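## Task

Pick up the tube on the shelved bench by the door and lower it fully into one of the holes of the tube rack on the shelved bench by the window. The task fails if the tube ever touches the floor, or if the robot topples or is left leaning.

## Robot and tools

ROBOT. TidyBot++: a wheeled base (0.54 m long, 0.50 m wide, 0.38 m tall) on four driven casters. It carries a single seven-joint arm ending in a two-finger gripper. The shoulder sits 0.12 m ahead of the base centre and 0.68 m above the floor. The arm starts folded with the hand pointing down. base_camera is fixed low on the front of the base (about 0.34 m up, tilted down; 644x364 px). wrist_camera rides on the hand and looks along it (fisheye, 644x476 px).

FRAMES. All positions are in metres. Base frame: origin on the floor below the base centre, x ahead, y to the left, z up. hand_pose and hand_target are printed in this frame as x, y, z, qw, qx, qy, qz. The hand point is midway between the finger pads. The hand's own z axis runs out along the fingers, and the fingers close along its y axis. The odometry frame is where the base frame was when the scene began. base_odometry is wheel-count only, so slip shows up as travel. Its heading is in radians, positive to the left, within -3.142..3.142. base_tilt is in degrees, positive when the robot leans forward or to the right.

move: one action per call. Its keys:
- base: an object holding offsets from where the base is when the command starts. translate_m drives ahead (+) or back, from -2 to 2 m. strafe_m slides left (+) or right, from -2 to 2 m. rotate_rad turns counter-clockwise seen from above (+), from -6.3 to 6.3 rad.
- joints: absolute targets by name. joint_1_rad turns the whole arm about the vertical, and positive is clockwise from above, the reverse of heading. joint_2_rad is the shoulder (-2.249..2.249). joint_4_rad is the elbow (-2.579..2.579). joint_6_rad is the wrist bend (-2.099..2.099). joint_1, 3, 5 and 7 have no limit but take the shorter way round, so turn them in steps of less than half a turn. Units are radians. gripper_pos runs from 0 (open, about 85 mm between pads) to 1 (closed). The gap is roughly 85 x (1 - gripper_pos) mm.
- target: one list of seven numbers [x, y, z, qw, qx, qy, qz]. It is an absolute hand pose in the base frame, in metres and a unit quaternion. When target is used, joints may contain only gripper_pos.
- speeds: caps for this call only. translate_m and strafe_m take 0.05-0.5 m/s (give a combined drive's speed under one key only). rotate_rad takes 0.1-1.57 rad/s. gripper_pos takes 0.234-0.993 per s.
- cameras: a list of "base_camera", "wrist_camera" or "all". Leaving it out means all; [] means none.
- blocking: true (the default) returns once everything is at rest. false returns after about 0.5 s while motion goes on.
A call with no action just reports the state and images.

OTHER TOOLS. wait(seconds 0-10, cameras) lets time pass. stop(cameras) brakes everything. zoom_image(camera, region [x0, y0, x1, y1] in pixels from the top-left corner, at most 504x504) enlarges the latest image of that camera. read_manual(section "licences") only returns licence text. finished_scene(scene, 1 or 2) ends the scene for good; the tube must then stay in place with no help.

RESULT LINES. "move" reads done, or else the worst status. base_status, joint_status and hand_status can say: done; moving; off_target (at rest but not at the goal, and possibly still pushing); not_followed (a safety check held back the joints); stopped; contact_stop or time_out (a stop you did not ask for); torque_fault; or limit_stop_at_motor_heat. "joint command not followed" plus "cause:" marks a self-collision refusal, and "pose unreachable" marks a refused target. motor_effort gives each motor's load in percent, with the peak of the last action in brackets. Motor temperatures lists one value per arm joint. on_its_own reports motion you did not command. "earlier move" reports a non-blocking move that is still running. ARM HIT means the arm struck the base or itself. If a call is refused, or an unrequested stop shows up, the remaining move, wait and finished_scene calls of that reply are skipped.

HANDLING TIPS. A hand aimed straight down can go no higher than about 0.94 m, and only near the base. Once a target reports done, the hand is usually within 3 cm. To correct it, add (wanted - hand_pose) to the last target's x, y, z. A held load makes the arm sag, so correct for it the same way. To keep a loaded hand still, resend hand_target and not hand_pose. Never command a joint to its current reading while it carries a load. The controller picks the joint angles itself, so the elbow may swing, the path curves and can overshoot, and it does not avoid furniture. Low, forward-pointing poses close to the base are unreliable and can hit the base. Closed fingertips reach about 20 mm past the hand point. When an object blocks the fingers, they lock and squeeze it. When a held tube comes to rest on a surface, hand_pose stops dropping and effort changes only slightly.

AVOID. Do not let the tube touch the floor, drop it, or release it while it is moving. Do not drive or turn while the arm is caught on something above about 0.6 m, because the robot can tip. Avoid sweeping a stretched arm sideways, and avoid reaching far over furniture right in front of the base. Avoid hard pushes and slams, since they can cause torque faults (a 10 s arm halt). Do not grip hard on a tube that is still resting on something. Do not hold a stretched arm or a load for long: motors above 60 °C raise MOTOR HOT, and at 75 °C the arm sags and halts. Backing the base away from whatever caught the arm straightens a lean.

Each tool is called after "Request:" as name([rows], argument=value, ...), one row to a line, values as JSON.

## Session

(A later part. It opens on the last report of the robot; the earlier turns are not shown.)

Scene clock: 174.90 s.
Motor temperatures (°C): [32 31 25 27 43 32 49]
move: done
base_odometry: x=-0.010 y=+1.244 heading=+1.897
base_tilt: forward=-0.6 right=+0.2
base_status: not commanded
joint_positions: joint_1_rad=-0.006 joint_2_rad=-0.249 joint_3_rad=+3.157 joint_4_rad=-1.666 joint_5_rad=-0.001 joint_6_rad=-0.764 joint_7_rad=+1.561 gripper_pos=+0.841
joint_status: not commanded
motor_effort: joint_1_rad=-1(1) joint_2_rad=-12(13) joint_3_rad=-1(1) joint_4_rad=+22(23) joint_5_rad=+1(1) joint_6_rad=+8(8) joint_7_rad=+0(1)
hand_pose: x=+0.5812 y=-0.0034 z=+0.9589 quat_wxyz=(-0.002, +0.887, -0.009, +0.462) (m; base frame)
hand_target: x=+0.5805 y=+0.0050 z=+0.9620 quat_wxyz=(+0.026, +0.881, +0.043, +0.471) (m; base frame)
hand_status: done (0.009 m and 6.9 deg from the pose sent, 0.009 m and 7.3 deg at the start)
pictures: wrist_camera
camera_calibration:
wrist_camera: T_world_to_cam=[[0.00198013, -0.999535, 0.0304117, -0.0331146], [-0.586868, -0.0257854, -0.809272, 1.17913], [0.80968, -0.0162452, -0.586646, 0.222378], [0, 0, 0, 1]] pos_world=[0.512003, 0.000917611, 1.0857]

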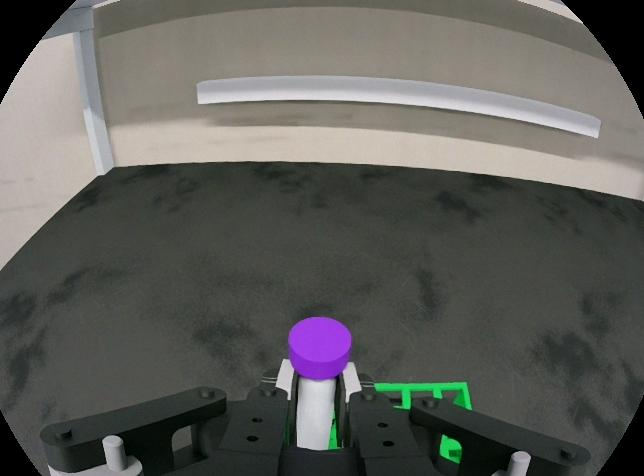

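Request:
move(target=[0.5805, 0.006, 0.948, 0.02576, 0.88092, 0.04256, 0.47137], cameras=["wrist_camera"])

Request:
zoom_image(camera="wrist_camera", region=[260, 316, 460, 476])

Scene clock: 176.93 s.
Motor temperatures (°C): [32 31 25 27 43 32 49]
move: done
base_odometry: x=-0.010 y=+1.244 heading=+1.897
base_tilt: forward=-0.6 right=+0.2
base_status: not commanded
joint_positions: joint_1_rad=-0.006 joint_2_rad=-0.254 joint_3_rad=+3.155 joint_4_rad=-1.714 joint_5_rad=+0.003 joint_6_rad=-0.724 joint_7_rad=+1.561 gripper_pos=+0.841
joint_status: not commanded
motor_effort: joint_1_rad=-1(1) joint_2_rad=-12(13) joint_3_rad=-1(1) joint_4_rad=+22(23) joint_5_rad=+0(1) joint_6_rad=+7(8) joint_7_rad=-1(1)
hand_pose: x=+0.5806 y=-0.0035 z=+0.9447 quat_wxyz=(-0.001, +0.887, -0.008, +0.461) (m; base frame)
hand_target: x=+0.5805 y=+0.0060 z=+0.9480 quat_wxyz=(+0.026, +0.881, +0.043, +0.471) (m; base frame)
hand_status: done (0.010 m and 6.7 deg from the pose sent, 0.014 m and 6.9 deg at the start)
pictures: wrist_camera
camera_calibration:
wrist_camera: T_world_to_cam=[[0.00284559, -0.999409, 0.0342628, -0.0368269], [-0.588262, -0.0293803, -0.808136, 1.16698], [0.808665, -0.0178559, -0.587998, 0.216388], [0, 0, 0, 1]] pos_world=[0.511611, 0.001345, 1.07158]

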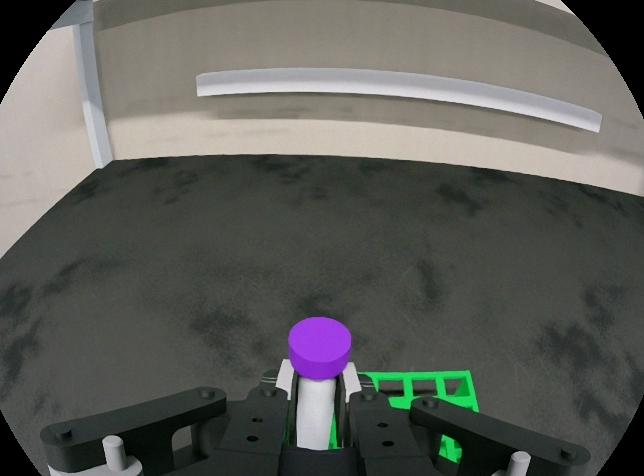

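Scaled by 2.520.

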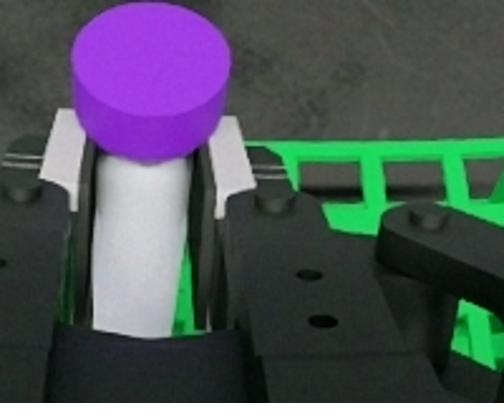

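Request:
move(target=[0.5810, 0.006, 0.934, 0.02576, 0.88092, 0.04256, 0.47137], cameras=["wrist_camera"])

Request:
zoom_image(camera="wrist_camera", region=[260, 316, 460, 476])

Scene clock: 178.33 s.
Motor temperatures (°C): [32 31 25 27 43 32 49]
move: done
base_odometry: x=-0.010 y=+1.244 heading=+1.897
base_tilt: forward=-0.6 right=+0.2
base_status: not commanded
joint_positions: joint_1_rad=-0.006 joint_2_rad=-0.256 joint_3_rad=+3.155 joint_4_rad=-1.759 joint_5_rad=+0.005 joint_6_rad=-0.680 joint_7_rad=+1.561 gripper_pos=+0.841
joint_status: not commanded
motor_effort: joint_1_rad=-1(1) joint_2_rad=-12(13) joint_3_rad=-1(1) joint_4_rad=+22(23) joint_5_rad=+1(1) joint_6_rad=+7(8) joint_7_rad=+1(1)
hand_pose: x=+0.5811 y=-0.0038 z=+0.9313 quat_wxyz=(+0.000, +0.887, -0.007, +0.461) (m; base frame)
hand_target: x=+0.5810 y=+0.0060 z=+0.9340 quat_wxyz=(+0.026, +0.881, +0.043, +0.471) (m; base frame)
hand_status: done (0.010 m and 6.6 deg from the pose sent, 0.014 m and 6.7 deg at the start)
pictures: wrist_camera
camera_calibration:
wrist_camera: T_world_to_cam=[[0.00288015, -0.999345, 0.0360671, -0.0383818], [-0.587511, -0.0308772, -0.808627, 1.15644], [0.809211, -0.0188609, -0.587216, 0.207025], [0, 0, 0, 1]] pos_world=[0.512006, 0.00125554, 1.05808]

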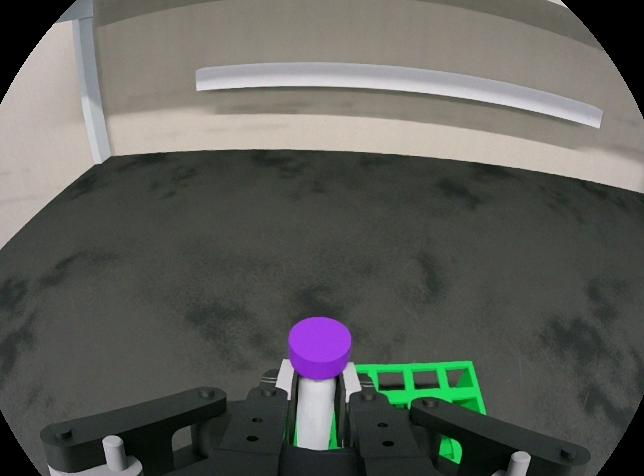

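Scaled by 2.520.

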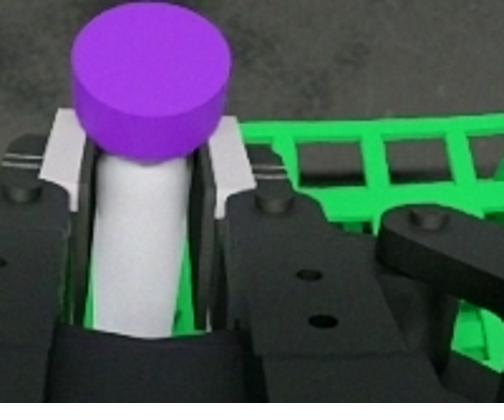

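Request:
move(target=[0.5810, 0.006, 0.920, 0.02576, 0.88092, 0.04256, 0.47137], cameras=["wrist_camera"])

Request:
move(target=[0.5810, 0.006, 0.908, 0.02576, 0.88092, 0.04256, 0.47137], cameras=["wrist_camera"])

Request:
zoom_image(camera="wrist_camera", region=[260, 316, 460, 476])

Scene clock: 179.73 s.
Motor temperatures (°C): [32 31 25 27 43 32 49]
move: done
base_odometry: x=-0.010 y=+1.244 heading=+1.897
base_tilt: forward=-0.6 right=+0.2
base_status: not commanded
joint_positions: joint_1_rad=-0.006 joint_2_rad=-0.258 joint_3_rad=+3.155 joint_4_rad=-1.804 joint_5_rad=+0.007 joint_6_rad=-0.635 joint_7_rad=+1.561 gripper_pos=+0.841
joint_status: not commanded
motor_effort: joint_1_rad=-1(1) joint_2_rad=-12(13) joint_3_rad=-1(1) joint_4_rad=+22(23) joint_5_rad=+1(1) joint_6_rad=+7(8) joint_7_rad=+0(1)
hand_pose: x=+0.5812 y=-0.0038 z=+0.9177 quat_wxyz=(+0.001, +0.887, -0.007, +0.462) (m; base frame)
hand_target: x=+0.5810 y=+0.0060 z=+0.9200 quat_wxyz=(+0.026, +0.881, +0.043, +0.471) (m; base frame)
hand_status: done (0.010 m and 6.4 deg from the pose sent, 0.015 m and 6.6 deg at the start)
pictures: wrist_camera
camera_calibration:
wrist_camera: T_world_to_cam=[[0.00347525, -0.999259, 0.0383218, -0.04033], [-0.586589, -0.0330734, -0.809209, 1.14545], [0.809878, -0.0196669, -0.586269, 0.197744], [0, 0, 0, 1]] pos_world=[0.511898, 0.00147271, 1.04438]

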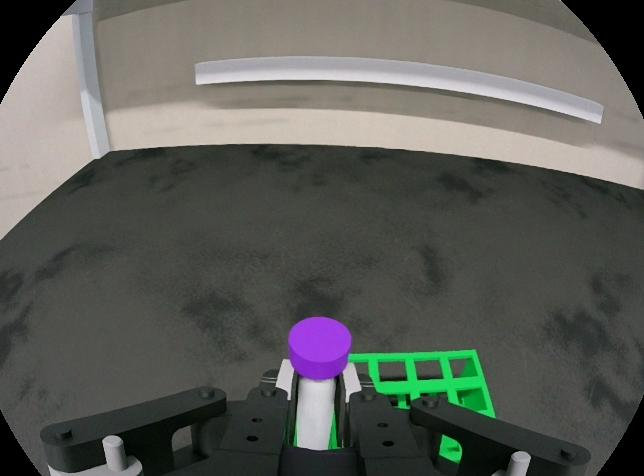

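Scene clock: 180.43 s.
Motor temperatures (°C): [32 31 25 27 43 32 49]
move: done
base_odometry: x=-0.010 y=+1.244 heading=+1.897
base_tilt: forward=-0.6 right=+0.2
base_status: not commanded
joint_positions: joint_1_rad=-0.006 joint_2_rad=-0.258 joint_3_rad=+3.153 joint_4_rad=-1.843 joint_5_rad=+0.008 joint_6_rad=-0.597 joint_7_rad=+1.561 gripper_pos=+0.841
joint_status: not commanded
motor_effort: joint_1_rad=+0(2) joint_2_rad=-12(13) joint_3_rad=-1(1) joint_4_rad=+22(24) joint_5_rad=+1(1) joint_6_rad=+8(8) joint_7_rad=+0(1)
hand_pose: x=+0.5811 y=-0.0032 z=+0.9057 quat_wxyz=(+0.001, +0.887, -0.006, +0.462) (m; base frame)
hand_target: x=+0.5810 y=+0.0060 z=+0.9080 quat_wxyz=(+0.026, +0.881, +0.043, +0.471) (m; base frame)
hand_status: done (0.009 m and 6.3 deg from the pose sent, 0.014 m and 6.4 deg at the start)
pictures: wrist_camera
camera_calibration:
wrist_camera: T_world_to_cam=[[0.00509987, -0.999197, 0.0397376, -0.0414438], [-0.586373, -0.0351774, -0.809277, 1.13566], [0.810025, -0.0191738, -0.586082, 0.190537], [0, 0, 0, 1]] pos_world=[0.511793, 0.00219237, 1.03238]

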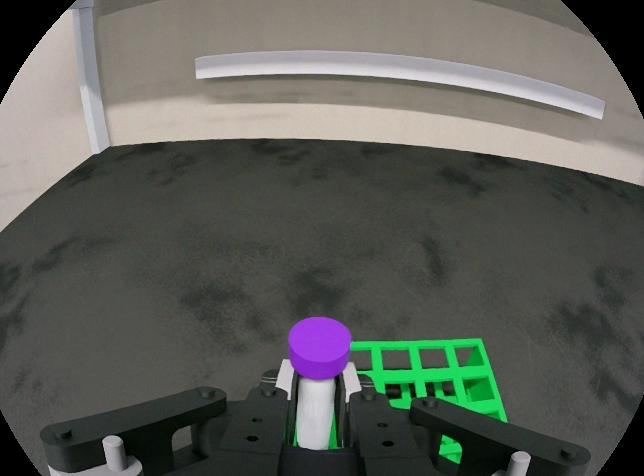

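Scaled by 2.520.

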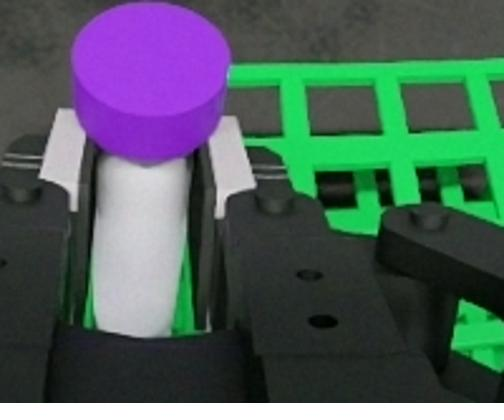

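Request:
move(target=[0.5810, 0.006, 0.897, 0.02576, 0.88092, 0.04256, 0.47137], cameras=[])

Request:
move(target=[0.5810, 0.006, 0.889, 0.02576, 0.88092, 0.04256, 0.47137], cameras=["wrist_camera"])

Request:
zoom_image(camera="wrist_camera", region=[260, 316, 460, 476])

Scene clock: 182.17 s.
Motor temperatures (°C): [32 31 25 27 43 32 49]
move: done
base_odometry: x=-0.010 y=+1.244 heading=+1.897
base_tilt: forward=-0.6 right=+0.2
base_status: not commanded
joint_positions: joint_1_rad=-0.006 joint_2_rad=-0.258 joint_3_rad=+3.152 joint_4_rad=-1.877 joint_5_rad=+0.010 joint_6_rad=-0.561 joint_7_rad=+1.561 gripper_pos=+0.841
joint_status: not commanded
motor_effort: joint_1_rad=-1(1) joint_2_rad=-12(13) joint_3_rad=+0(1) joint_4_rad=+22(23) joint_5_rad=+1(1) joint_6_rad=+7(8) joint_7_rad=+0(1)
hand_pose: x=+0.5811 y=-0.0027 z=+0.8953 quat_wxyz=(+0.002, +0.887, -0.004, +0.463) (m; base frame)
hand_target: x=+0.5810 y=+0.0060 z=+0.8970 quat_wxyz=(+0.026, +0.881, +0.043, +0.471) (m; base frame)
hand_status: done (0.009 m and 6.2 deg from the pose sent, 0.013 m and 6.3 deg at the start)
pictures: none
No camera images: "cameras" was empty.

Scene clock: 182.80 s.
Motor temperatures (°C): [32 31 25 27 43 32 49]
move: done
base_odometry: x=-0.010 y=+1.244 heading=+1.897
base_tilt: forward=-0.6 right=+0.2
base_status: not commanded
joint_positions: joint_1_rad=-0.006 joint_2_rad=-0.258 joint_3_rad=+3.151 joint_4_rad=-1.900 joint_5_rad=+0.012 joint_6_rad=-0.534 joint_7_rad=+1.561 gripper_pos=+0.841
joint_status: not commanded
motor_effort: joint_1_rad=+0(1) joint_2_rad=-12(13) joint_3_rad=-1(1) joint_4_rad=+22(23) joint_5_rad=+1(1) joint_6_rad=+8(8) joint_7_rad=+0(1)
hand_pose: x=+0.5812 y=-0.0026 z=+0.8890 quat_wxyz=(+0.002, +0.886, -0.003, +0.464) (m; base frame)
hand_target: x=+0.5810 y=+0.0060 z=+0.8890 quat_wxyz=(+0.026, +0.881, +0.043, +0.471) (m; base frame)
hand_status: done (0.009 m and 6.0 deg from the pose sent, 0.011 m and 6.2 deg at the start)
pictures: wrist_camera
camera_calibration:
wrist_camera: T_world_to_cam=[[0.00744042, -0.999011, 0.0438478, -0.0452925], [-0.582249, -0.0399774, -0.812027, 1.12226], [0.812977, -0.0194885, -0.58197, 0.175296], [0, 0, 0, 1]] pos_world=[0.511259, 0.00303351, 1.01531]

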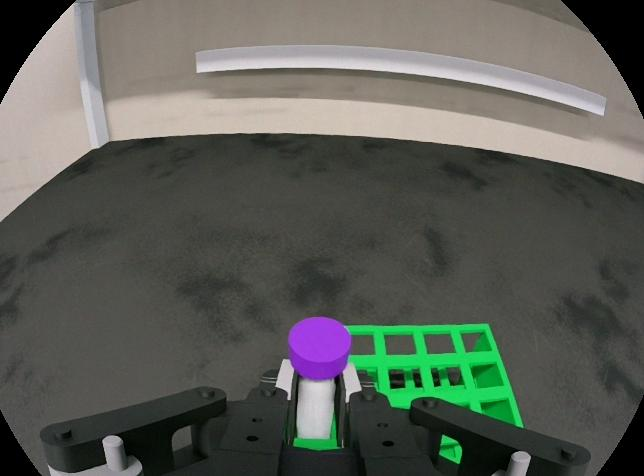

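Scaled by 2.520.

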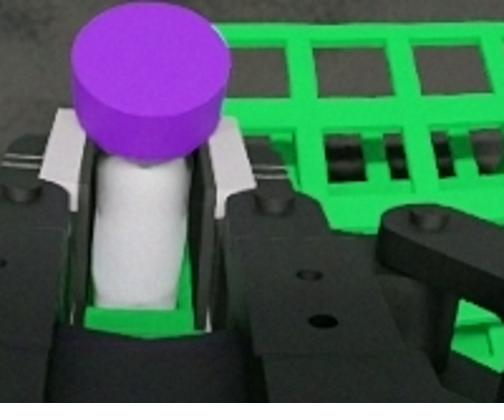

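Request:
move(target=[0.5810, 0.006, 0.885, 0.02576, 0.88092, 0.04256, 0.47137], cameras=[])

Request:
move(target=[0.5810, 0.006, 0.881, 0.02576, 0.88092, 0.04256, 0.47137], cameras=["wrist_camera"])

Request:
zoom_image(camera="wrist_camera", region=[260, 316, 460, 476])

Scene clock: 183.80 s.
Motor temperatures (°C): [32 31 25 27 43 32 49]
move: done
base_odometry: x=-0.010 y=+1.244 heading=+1.897
base_tilt: forward=-0.6 right=+0.2
base_status: not commanded
joint_positions: joint_1_rad=-0.006 joint_2_rad=-0.258 joint_3_rad=+3.151 joint_4_rad=-1.912 joint_5_rad=+0.012 joint_6_rad=-0.521 joint_7_rad=+1.561 gripper_pos=+0.841
joint_status: not commanded
motor_effort: joint_1_rad=+0(1) joint_2_rad=-12(12) joint_3_rad=-1(1) joint_4_rad=+22(23) joint_5_rad=+1(1) joint_6_rad=+8(8) joint_7_rad=+0(1)
hand_pose: x=+0.5812 y=-0.0023 z=+0.8858 quat_wxyz=(+0.002, +0.885, -0.003, +0.465) (m; base frame)
hand_target: x=+0.5810 y=+0.0060 z=+0.8850 quat_wxyz=(+0.026, +0.881, +0.043, +0.471) (m; base frame)
hand_status: done (0.008 m and 5.9 deg from the pose sent, 0.009 m and 6.0 deg at the start)
pictures: none
No camera images: "cameras" was empty.

Scene clock: 184.37 s.
Motor temperatures (°C): [32 31 25 27 43 32 49]
move: done
base_odometry: x=-0.010 y=+1.244 heading=+1.897
base_tilt: forward=-0.6 right=+0.2
base_status: not commanded
joint_positions: joint_1_rad=-0.006 joint_2_rad=-0.258 joint_3_rad=+3.150 joint_4_rad=-1.923 joint_5_rad=+0.013 joint_6_rad=-0.509 joint_7_rad=+1.561 gripper_pos=+0.841
joint_status: not commanded
motor_effort: joint_1_rad=-1(1) joint_2_rad=-12(12) joint_3_rad=-1(1) joint_4_rad=+22(23) joint_5_rad=+1(1) joint_6_rad=+8(8) joint_7_rad=-1(1)
hand_pose: x=+0.5810 y=-0.0021 z=+0.8824 quat_wxyz=(+0.003, +0.885, -0.002, +0.465) (m; base frame)
hand_target: x=+0.5810 y=+0.0060 z=+0.8810 quat_wxyz=(+0.026, +0.881, +0.043, +0.471) (m; base frame)
hand_status: done (0.008 m and 5.9 deg from the pose sent, 0.010 m and 5.9 deg at the start)
pictures: wrist_camera
camera_calibration:
wrist_camera: T_world_to_cam=[[0.00898341, -0.998923, 0.0455141, -0.0468395], [-0.580103, -0.04228, -0.813445, 1.11681], [0.814493, -0.0190954, -0.579858, 0.168875], [0, 0, 0, 1]] pos_world=[0.510741, 0.00365462, 1.00852]

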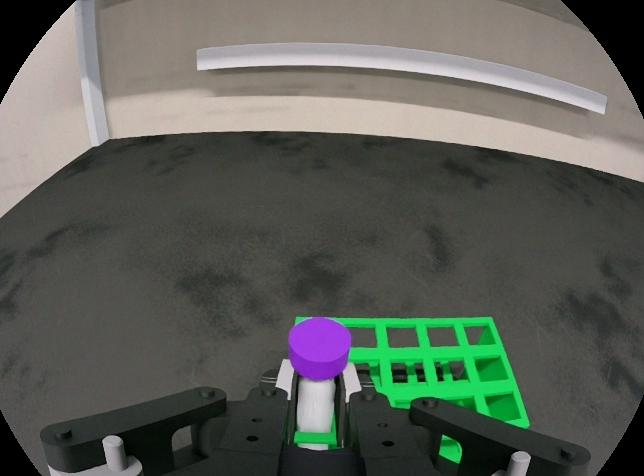

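Scaled by 2.520.

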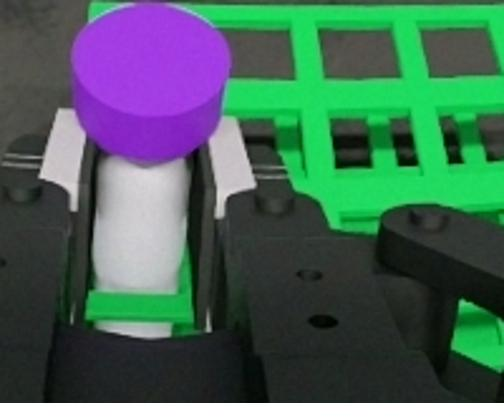

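Request:
move(target=[0.5810, 0.006, 0.877, 0.02576, 0.88092, 0.04256, 0.47137], cameras=[])

Request:
move(target=[0.5810, 0.006, 0.874, 0.02576, 0.88092, 0.04256, 0.47137], cameras=["wrist_camera"])

Request:
zoom_image(camera="wrist_camera", region=[260, 316, 460, 476])

Scene clock: 185.50 s.
Motor temperatures (°C): [32 31 25 27 43 32 49]
move: done
base_odometry: x=-0.010 y=+1.244 heading=+1.897
base_tilt: forward=-0.6 right=+0.2
base_status: not commanded
joint_positions: joint_1_rad=-0.006 joint_2_rad=-0.258 joint_3_rad=+3.150 joint_4_rad=-1.935 joint_5_rad=+0.014 joint_6_rad=-0.495 joint_7_rad=+1.561 gripper_pos=+0.841
joint_status: not commanded
motor_effort: joint_1_rad=-1(1) joint_2_rad=-12(12) joint_3_rad=-1(1) joint_4_rad=+22(23) joint_5_rad=+1(1) joint_6_rad=+7(8) joint_7_rad=+0(1)
hand_pose: x=+0.5809 y=-0.0018 z=+0.8790 quat_wxyz=(+0.003, +0.885, -0.002, +0.466) (m; base frame)
hand_target: x=+0.5810 y=+0.0060 z=+0.8770 quat_wxyz=(+0.026, +0.881, +0.043, +0.471) (m; base frame)
hand_status: done (0.008 m and 5.8 deg from the pose sent, 0.010 m and 5.9 deg at the start)
pictures: none
No camera images: "cameras" was empty.

Scene clock: 186.03 s.
Motor temperatures (°C): [32 31 25 27 43 32 49]
move: done
base_odometry: x=-0.010 y=+1.244 heading=+1.897
base_tilt: forward=-0.6 right=+0.2
base_status: not commanded
joint_positions: joint_1_rad=-0.006 joint_2_rad=-0.258 joint_3_rad=+3.149 joint_4_rad=-1.944 joint_5_rad=+0.014 joint_6_rad=-0.486 joint_7_rad=+1.561 gripper_pos=+0.841
joint_status: not commanded
motor_effort: joint_1_rad=+0(1) joint_2_rad=-12(12) joint_3_rad=+0(1) joint_4_rad=+22(23) joint_5_rad=+1(1) joint_6_rad=+7(8) joint_7_rad=+0(1)
hand_pose: x=+0.5808 y=-0.0017 z=+0.8766 quat_wxyz=(+0.003, +0.885, -0.001, +0.466) (m; base frame)
hand_target: x=+0.5810 y=+0.0060 z=+0.8740 quat_wxyz=(+0.026, +0.881, +0.043, +0.471) (m; base frame)
hand_status: done (0.008 m and 5.7 deg from the pose sent, 0.009 m and 5.8 deg at the start)
pictures: wrist_camera
camera_calibration:
wrist_camera: T_world_to_cam=[[0.0103883, -0.998833, 0.0471603, -0.0484105], [-0.578135, -0.0444805, -0.814728, 1.11196], [0.815875, -0.0188015, -0.577923, 0.163187], [0, 0, 0, 1]] pos_world=[0.510224, 0.00417457, 1.00253]

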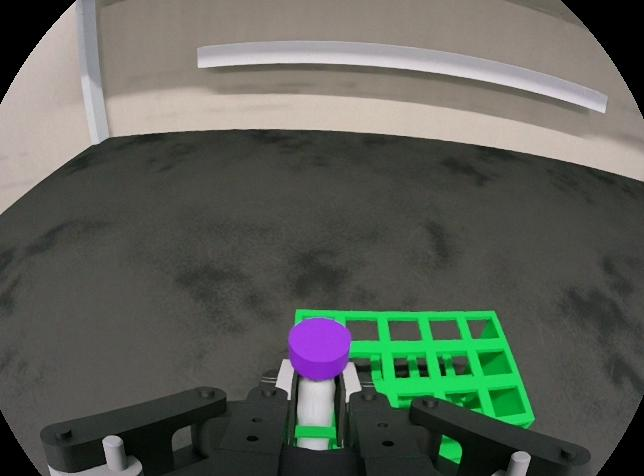

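Scaled by 2.520.

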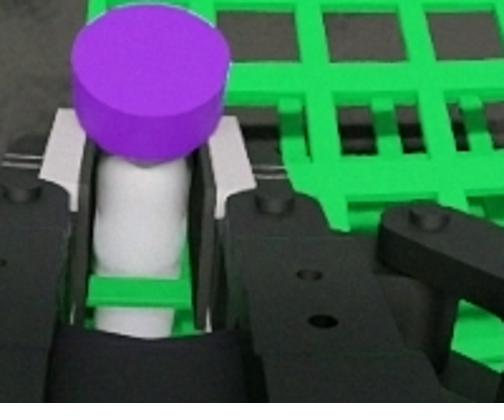

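Request:
move(target=[0.5810, 0.006, 0.870, 0.02576, 0.88092, 0.04256, 0.47137], cameras=["wrist_camera"])

Request:
zoom_image(camera="wrist_camera", region=[260, 316, 460, 476])

Scene clock: 187.47 s.
Motor temperatures (°C): [32 31 25 27 43 32 49]
move: done
base_odometry: x=-0.010 y=+1.244 heading=+1.897
base_tilt: forward=-0.6 right=+0.2
base_status: not commanded
joint_positions: joint_1_rad=-0.006 joint_2_rad=-0.258 joint_3_rad=+3.148 joint_4_rad=-1.952 joint_5_rad=+0.015 joint_6_rad=-0.469 joint_7_rad=+1.561 gripper_pos=+0.841
joint_status: not commanded
motor_effort: joint_1_rad=-1(1) joint_2_rad=-12(12) joint_3_rad=-1(1) joint_4_rad=+22(22) joint_5_rad=+1(1) joint_6_rad=+7(8) joint_7_rad=-1(1)
hand_pose: x=+0.5819 y=-0.0012 z=+0.8761 quat_wxyz=(+0.003, +0.883, -0.001, +0.470) (m; base frame)
hand_target: x=+0.5810 y=+0.0060 z=+0.8700 quat_wxyz=(+0.026, +0.881, +0.043, +0.471) (m; base frame)
hand_status: done (0.009 m and 5.6 deg from the pose sent, 0.010 m and 5.7 deg at the start)
pictures: wrist_camera
camera_calibration:
wrist_camera: T_world_to_cam=[[0.0113181, -0.99877, 0.0482747, -0.0494331], [-0.571334, -0.0460805, -0.819423, 1.11231], [0.820639, -0.0183066, -0.571153, 0.153282], [0, 0, 0, 1]] pos_world=[0.510274, 0.00468978, 1.00139]

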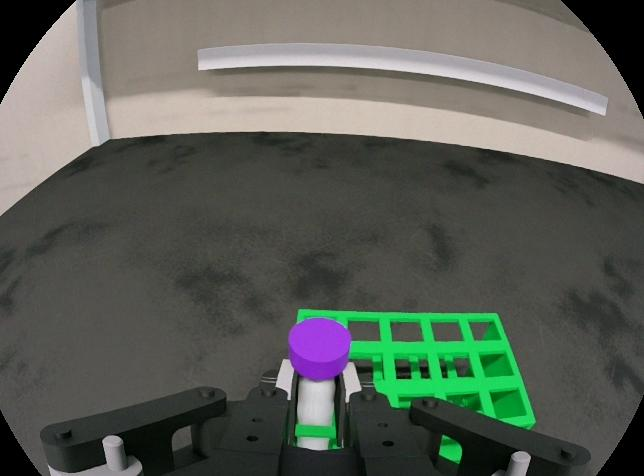

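Scaled by 2.520.

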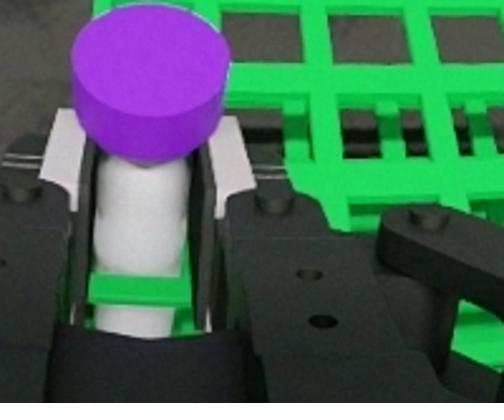

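Request:
move(target=[0.5810, 0.006, 0.8745, 0.02576, 0.88092, 0.04256, 0.47137], cameras=[])

Request:
move(joints={"gripper_pos": 0.76}, speeds={"gripper_pos": 0.234}, cameras=["wrist_camera"])

Request:
zoom_image(camera="wrist_camera", region=[260, 316, 460, 476])

Scene clock: 188.73 s.
Motor temperatures (°C): [32 31 25 27 43 32 49]
move: done
base_odometry: x=-0.010 y=+1.244 heading=+1.897
base_tilt: forward=-0.6 right=+0.2
base_status: not commanded
joint_positions: joint_1_rad=-0.006 joint_2_rad=-0.258 joint_3_rad=+3.148 joint_4_rad=-1.952 joint_5_rad=+0.015 joint_6_rad=-0.469 joint_7_rad=+1.561 gripper_pos=+0.841
joint_status: not commanded
motor_effort: joint_1_rad=-1(2) joint_2_rad=-11(12) joint_3_rad=-1(1) joint_4_rad=+21(22) joint_5_rad=+1(1) joint_6_rad=+7(7) joint_7_rad=+0(1)
hand_pose: x=+0.5819 y=-0.0012 z=+0.8761 quat_wxyz=(+0.003, +0.883, +0.000, +0.470) (m; base frame)
hand_target: x=+0.5810 y=+0.0060 z=+0.8745 quat_wxyz=(+0.026, +0.881, +0.043, +0.471) (m; base frame)
hand_status: done (0.007 m and 5.6 deg from the pose sent, 0.007 m and 5.6 deg at the start)
pictures: none
No camera images: "cameras" was empty.

Scene clock: 189.67 s.
Motor temperatures (°C): [32 31 25 27 43 32 49]
move: done
base_odometry: x=-0.010 y=+1.244 heading=+1.897
base_tilt: forward=-0.6 right=+0.2
base_status: not commanded
joint_positions: joint_1_rad=-0.006 joint_2_rad=-0.258 joint_3_rad=+3.148 joint_4_rad=-1.952 joint_5_rad=+0.015 joint_6_rad=-0.469 joint_7_rad=+1.561 gripper_pos=+0.758
joint_status: all done
motor_effort: joint_1_rad=-1(1) joint_2_rad=-12(12) joint_3_rad=+0(1) joint_4_rad=+22(22) joint_5_rad=+1(1) joint_6_rad=+8(8) joint_7_rad=+0(1)
hand_pose: x=+0.5819 y=-0.0012 z=+0.8761 quat_wxyz=(+0.003, +0.883, +0.000, +0.470) (m; base frame)
hand_target: x=+0.5810 y=+0.0060 z=+0.8745 quat_wxyz=(+0.026, +0.881, +0.043, +0.471) (m; base frame)
hand_status: not commanded
pictures: wrist_camera
camera_calibration:
wrist_camera: T_world_to_cam=[[0.0113136, -0.99877, 0.048279, -0.0494351], [-0.57122, -0.046084, -0.819502, 1.11234], [0.820719, -0.0183064, -0.571039, 0.153128], [0, 0, 0, 1]] pos_world=[0.510273, 0.00468982, 1.00139]

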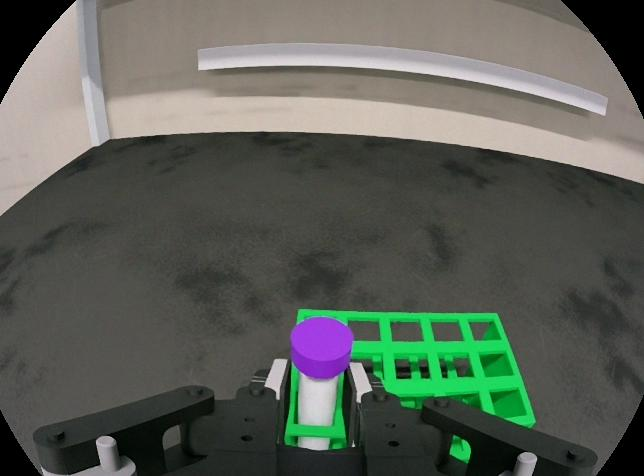

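Scaled by 2.520.

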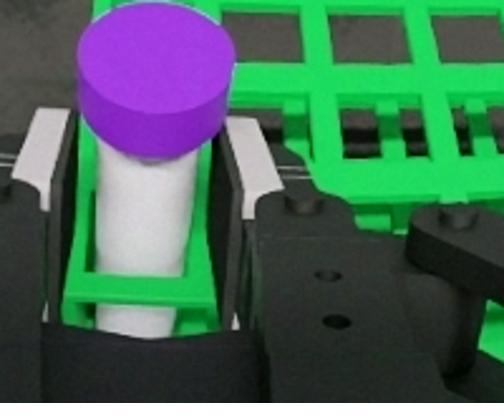

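Request:
move(joints={"gripper_pos": 0.5}, speeds={"gripper_pos": 0.234}, cameras=["wrist_camera"])

Request:
zoom_image(camera="wrist_camera", region=[260, 296, 460, 476])

Scene clock: 192.23 s.
Motor temperatures (°C): [32 31 25 27 43 32 49]
move: done
base_odometry: x=-0.010 y=+1.244 heading=+1.897
base_tilt: forward=-0.6 right=+0.2
base_status: not commanded
joint_positions: joint_1_rad=-0.006 joint_2_rad=-0.258 joint_3_rad=+3.148 joint_4_rad=-1.952 joint_5_rad=+0.015 joint_6_rad=-0.469 joint_7_rad=+1.561 gripper_pos=+0.499
joint_status: all done
motor_effort: joint_1_rad=+0(1) joint_2_rad=-12(12) joint_3_rad=-1(1) joint_4_rad=+22(22) joint_5_rad=+1(1) joint_6_rad=+7(8) joint_7_rad=+0(1)
hand_pose: x=+0.5819 y=-0.0012 z=+0.8761 quat_wxyz=(+0.003, +0.883, +0.000, +0.470) (m; base frame)
hand_target: x=+0.5810 y=+0.0060 z=+0.8745 quat_wxyz=(+0.026, +0.881, +0.043, +0.471) (m; base frame)
hand_status: not commanded
pictures: wrist_camera
camera_calibration:
wrist_camera: T_world_to_cam=[[0.0113136, -0.99877, 0.048279, -0.0494351], [-0.57122, -0.046084, -0.819502, 1.11234], [0.820719, -0.0183064, -0.571039, 0.153128], [0, 0, 0, 1]] pos_world=[0.510273, 0.00468982, 1.00139]

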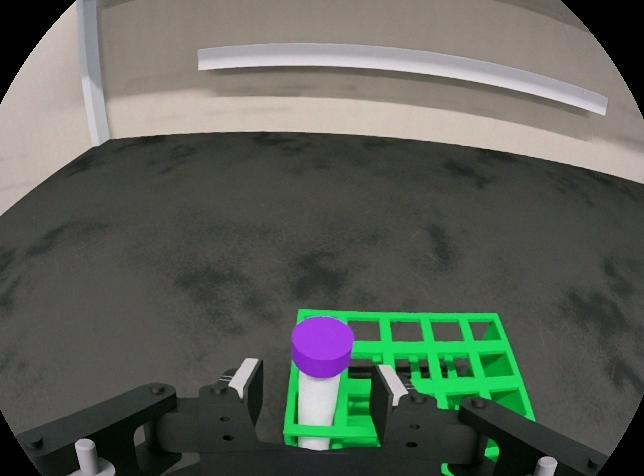

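Scaled by 2.520.

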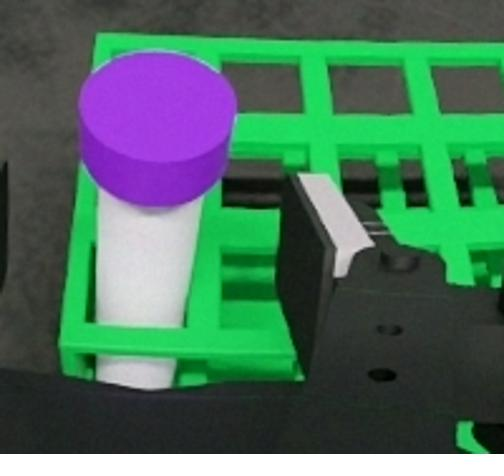

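Request:
move(target=[0.5600, 0.006, 0.900, 0.02576, 0.88092, 0.04256, 0.47137], cameras=[])

Request:
move(base={"translate_m": -0.15}, speeds={"translate_m": 0.2}, cameras=["wrist_camera"])

Request:
zoom_image(camera="wrist_camera", region=[260, 226, 460, 406])

Scene clock: 193.77 s.
Motor temperatures (°C): [32 31 25 27 43 32 49]
move: done
base_odometry: x=-0.010 y=+1.244 heading=+1.897
base_tilt: forward=-0.6 right=+0.2
base_status: not commanded
joint_positions: joint_1_rad=-0.006 joint_2_rad=-0.315 joint_3_rad=+3.148 joint_4_rad=-1.938 joint_5_rad=+0.015 joint_6_rad=-0.536 joint_7_rad=+1.561 gripper_pos=+0.499
joint_status: not commanded
motor_effort: joint_1_rad=+0(1) joint_2_rad=-10(13) joint_3_rad=-1(1) joint_4_rad=+22(23) joint_5_rad=+1(1) joint_6_rad=+7(8) joint_7_rad=+0(1)
hand_pose: x=+0.5616 y=-0.0015 z=+0.8929 quat_wxyz=(+0.003, +0.882, -0.001, +0.472) (m; base frame)
hand_target: x=+0.5600 y=+0.0060 z=+0.9000 quat_wxyz=(+0.026, +0.881, +0.043, +0.471) (m; base frame)
hand_status: done (0.010 m and 5.6 deg from the pose sent, 0.033 m and 5.6 deg at the start)
pictures: none
No camera images: "cameras" was empty.

Scene clock: 195.27 s.
Motor temperatures (°C): [32 31 25 28 43 32 49]
move: done
base_odometry: x=+0.038 y=+1.102 heading=+1.897
base_tilt: forward=-0.7 right=+0.2
base_status: done
joint_positions: joint_1_rad=-0.006 joint_2_rad=-0.321 joint_3_rad=+3.146 joint_4_rad=-1.938 joint_5_rad=+0.015 joint_6_rad=-0.536 joint_7_rad=+1.561 gripper_pos=+0.499
joint_status: not commanded
motor_effort: joint_1_rad=+0(2) joint_2_rad=-10(14) joint_3_rad=-1(2) joint_4_rad=+22(23) joint_5_rad=+1(1) joint_6_rad=+7(8) joint_7_rad=+0(1)
hand_pose: x=+0.5604 y=-0.0003 z=+0.8954 quat_wxyz=(+0.003, +0.880, +0.000, +0.474) (m; base frame)
hand_target: x=+0.5600 y=+0.0060 z=+0.9000 quat_wxyz=(+0.026, +0.881, +0.043, +0.471) (m; base frame)
hand_status: not commanded
pictures: wrist_camera
camera_calibration:
wrist_camera: T_world_to_cam=[[0.012292, -0.998725, 0.0489618, -0.050434], [-0.562766, -0.047384, -0.825257, 1.11629], [0.826525, -0.01741, -0.562631, 0.171101], [0, 0, 0, 1]] pos_world=[0.487411, 0.00550343, 1.01996]

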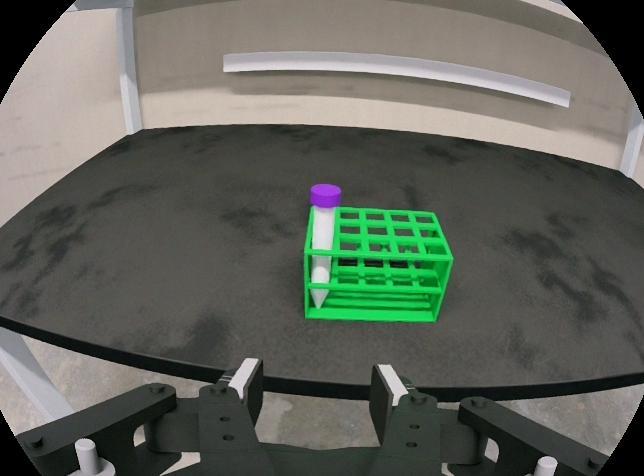

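Scaled by 2.520.

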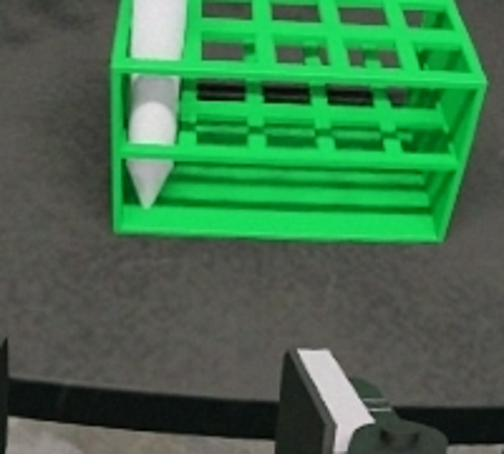

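Request:
finished_scene(scene=1)

The scene is finished: the task was done.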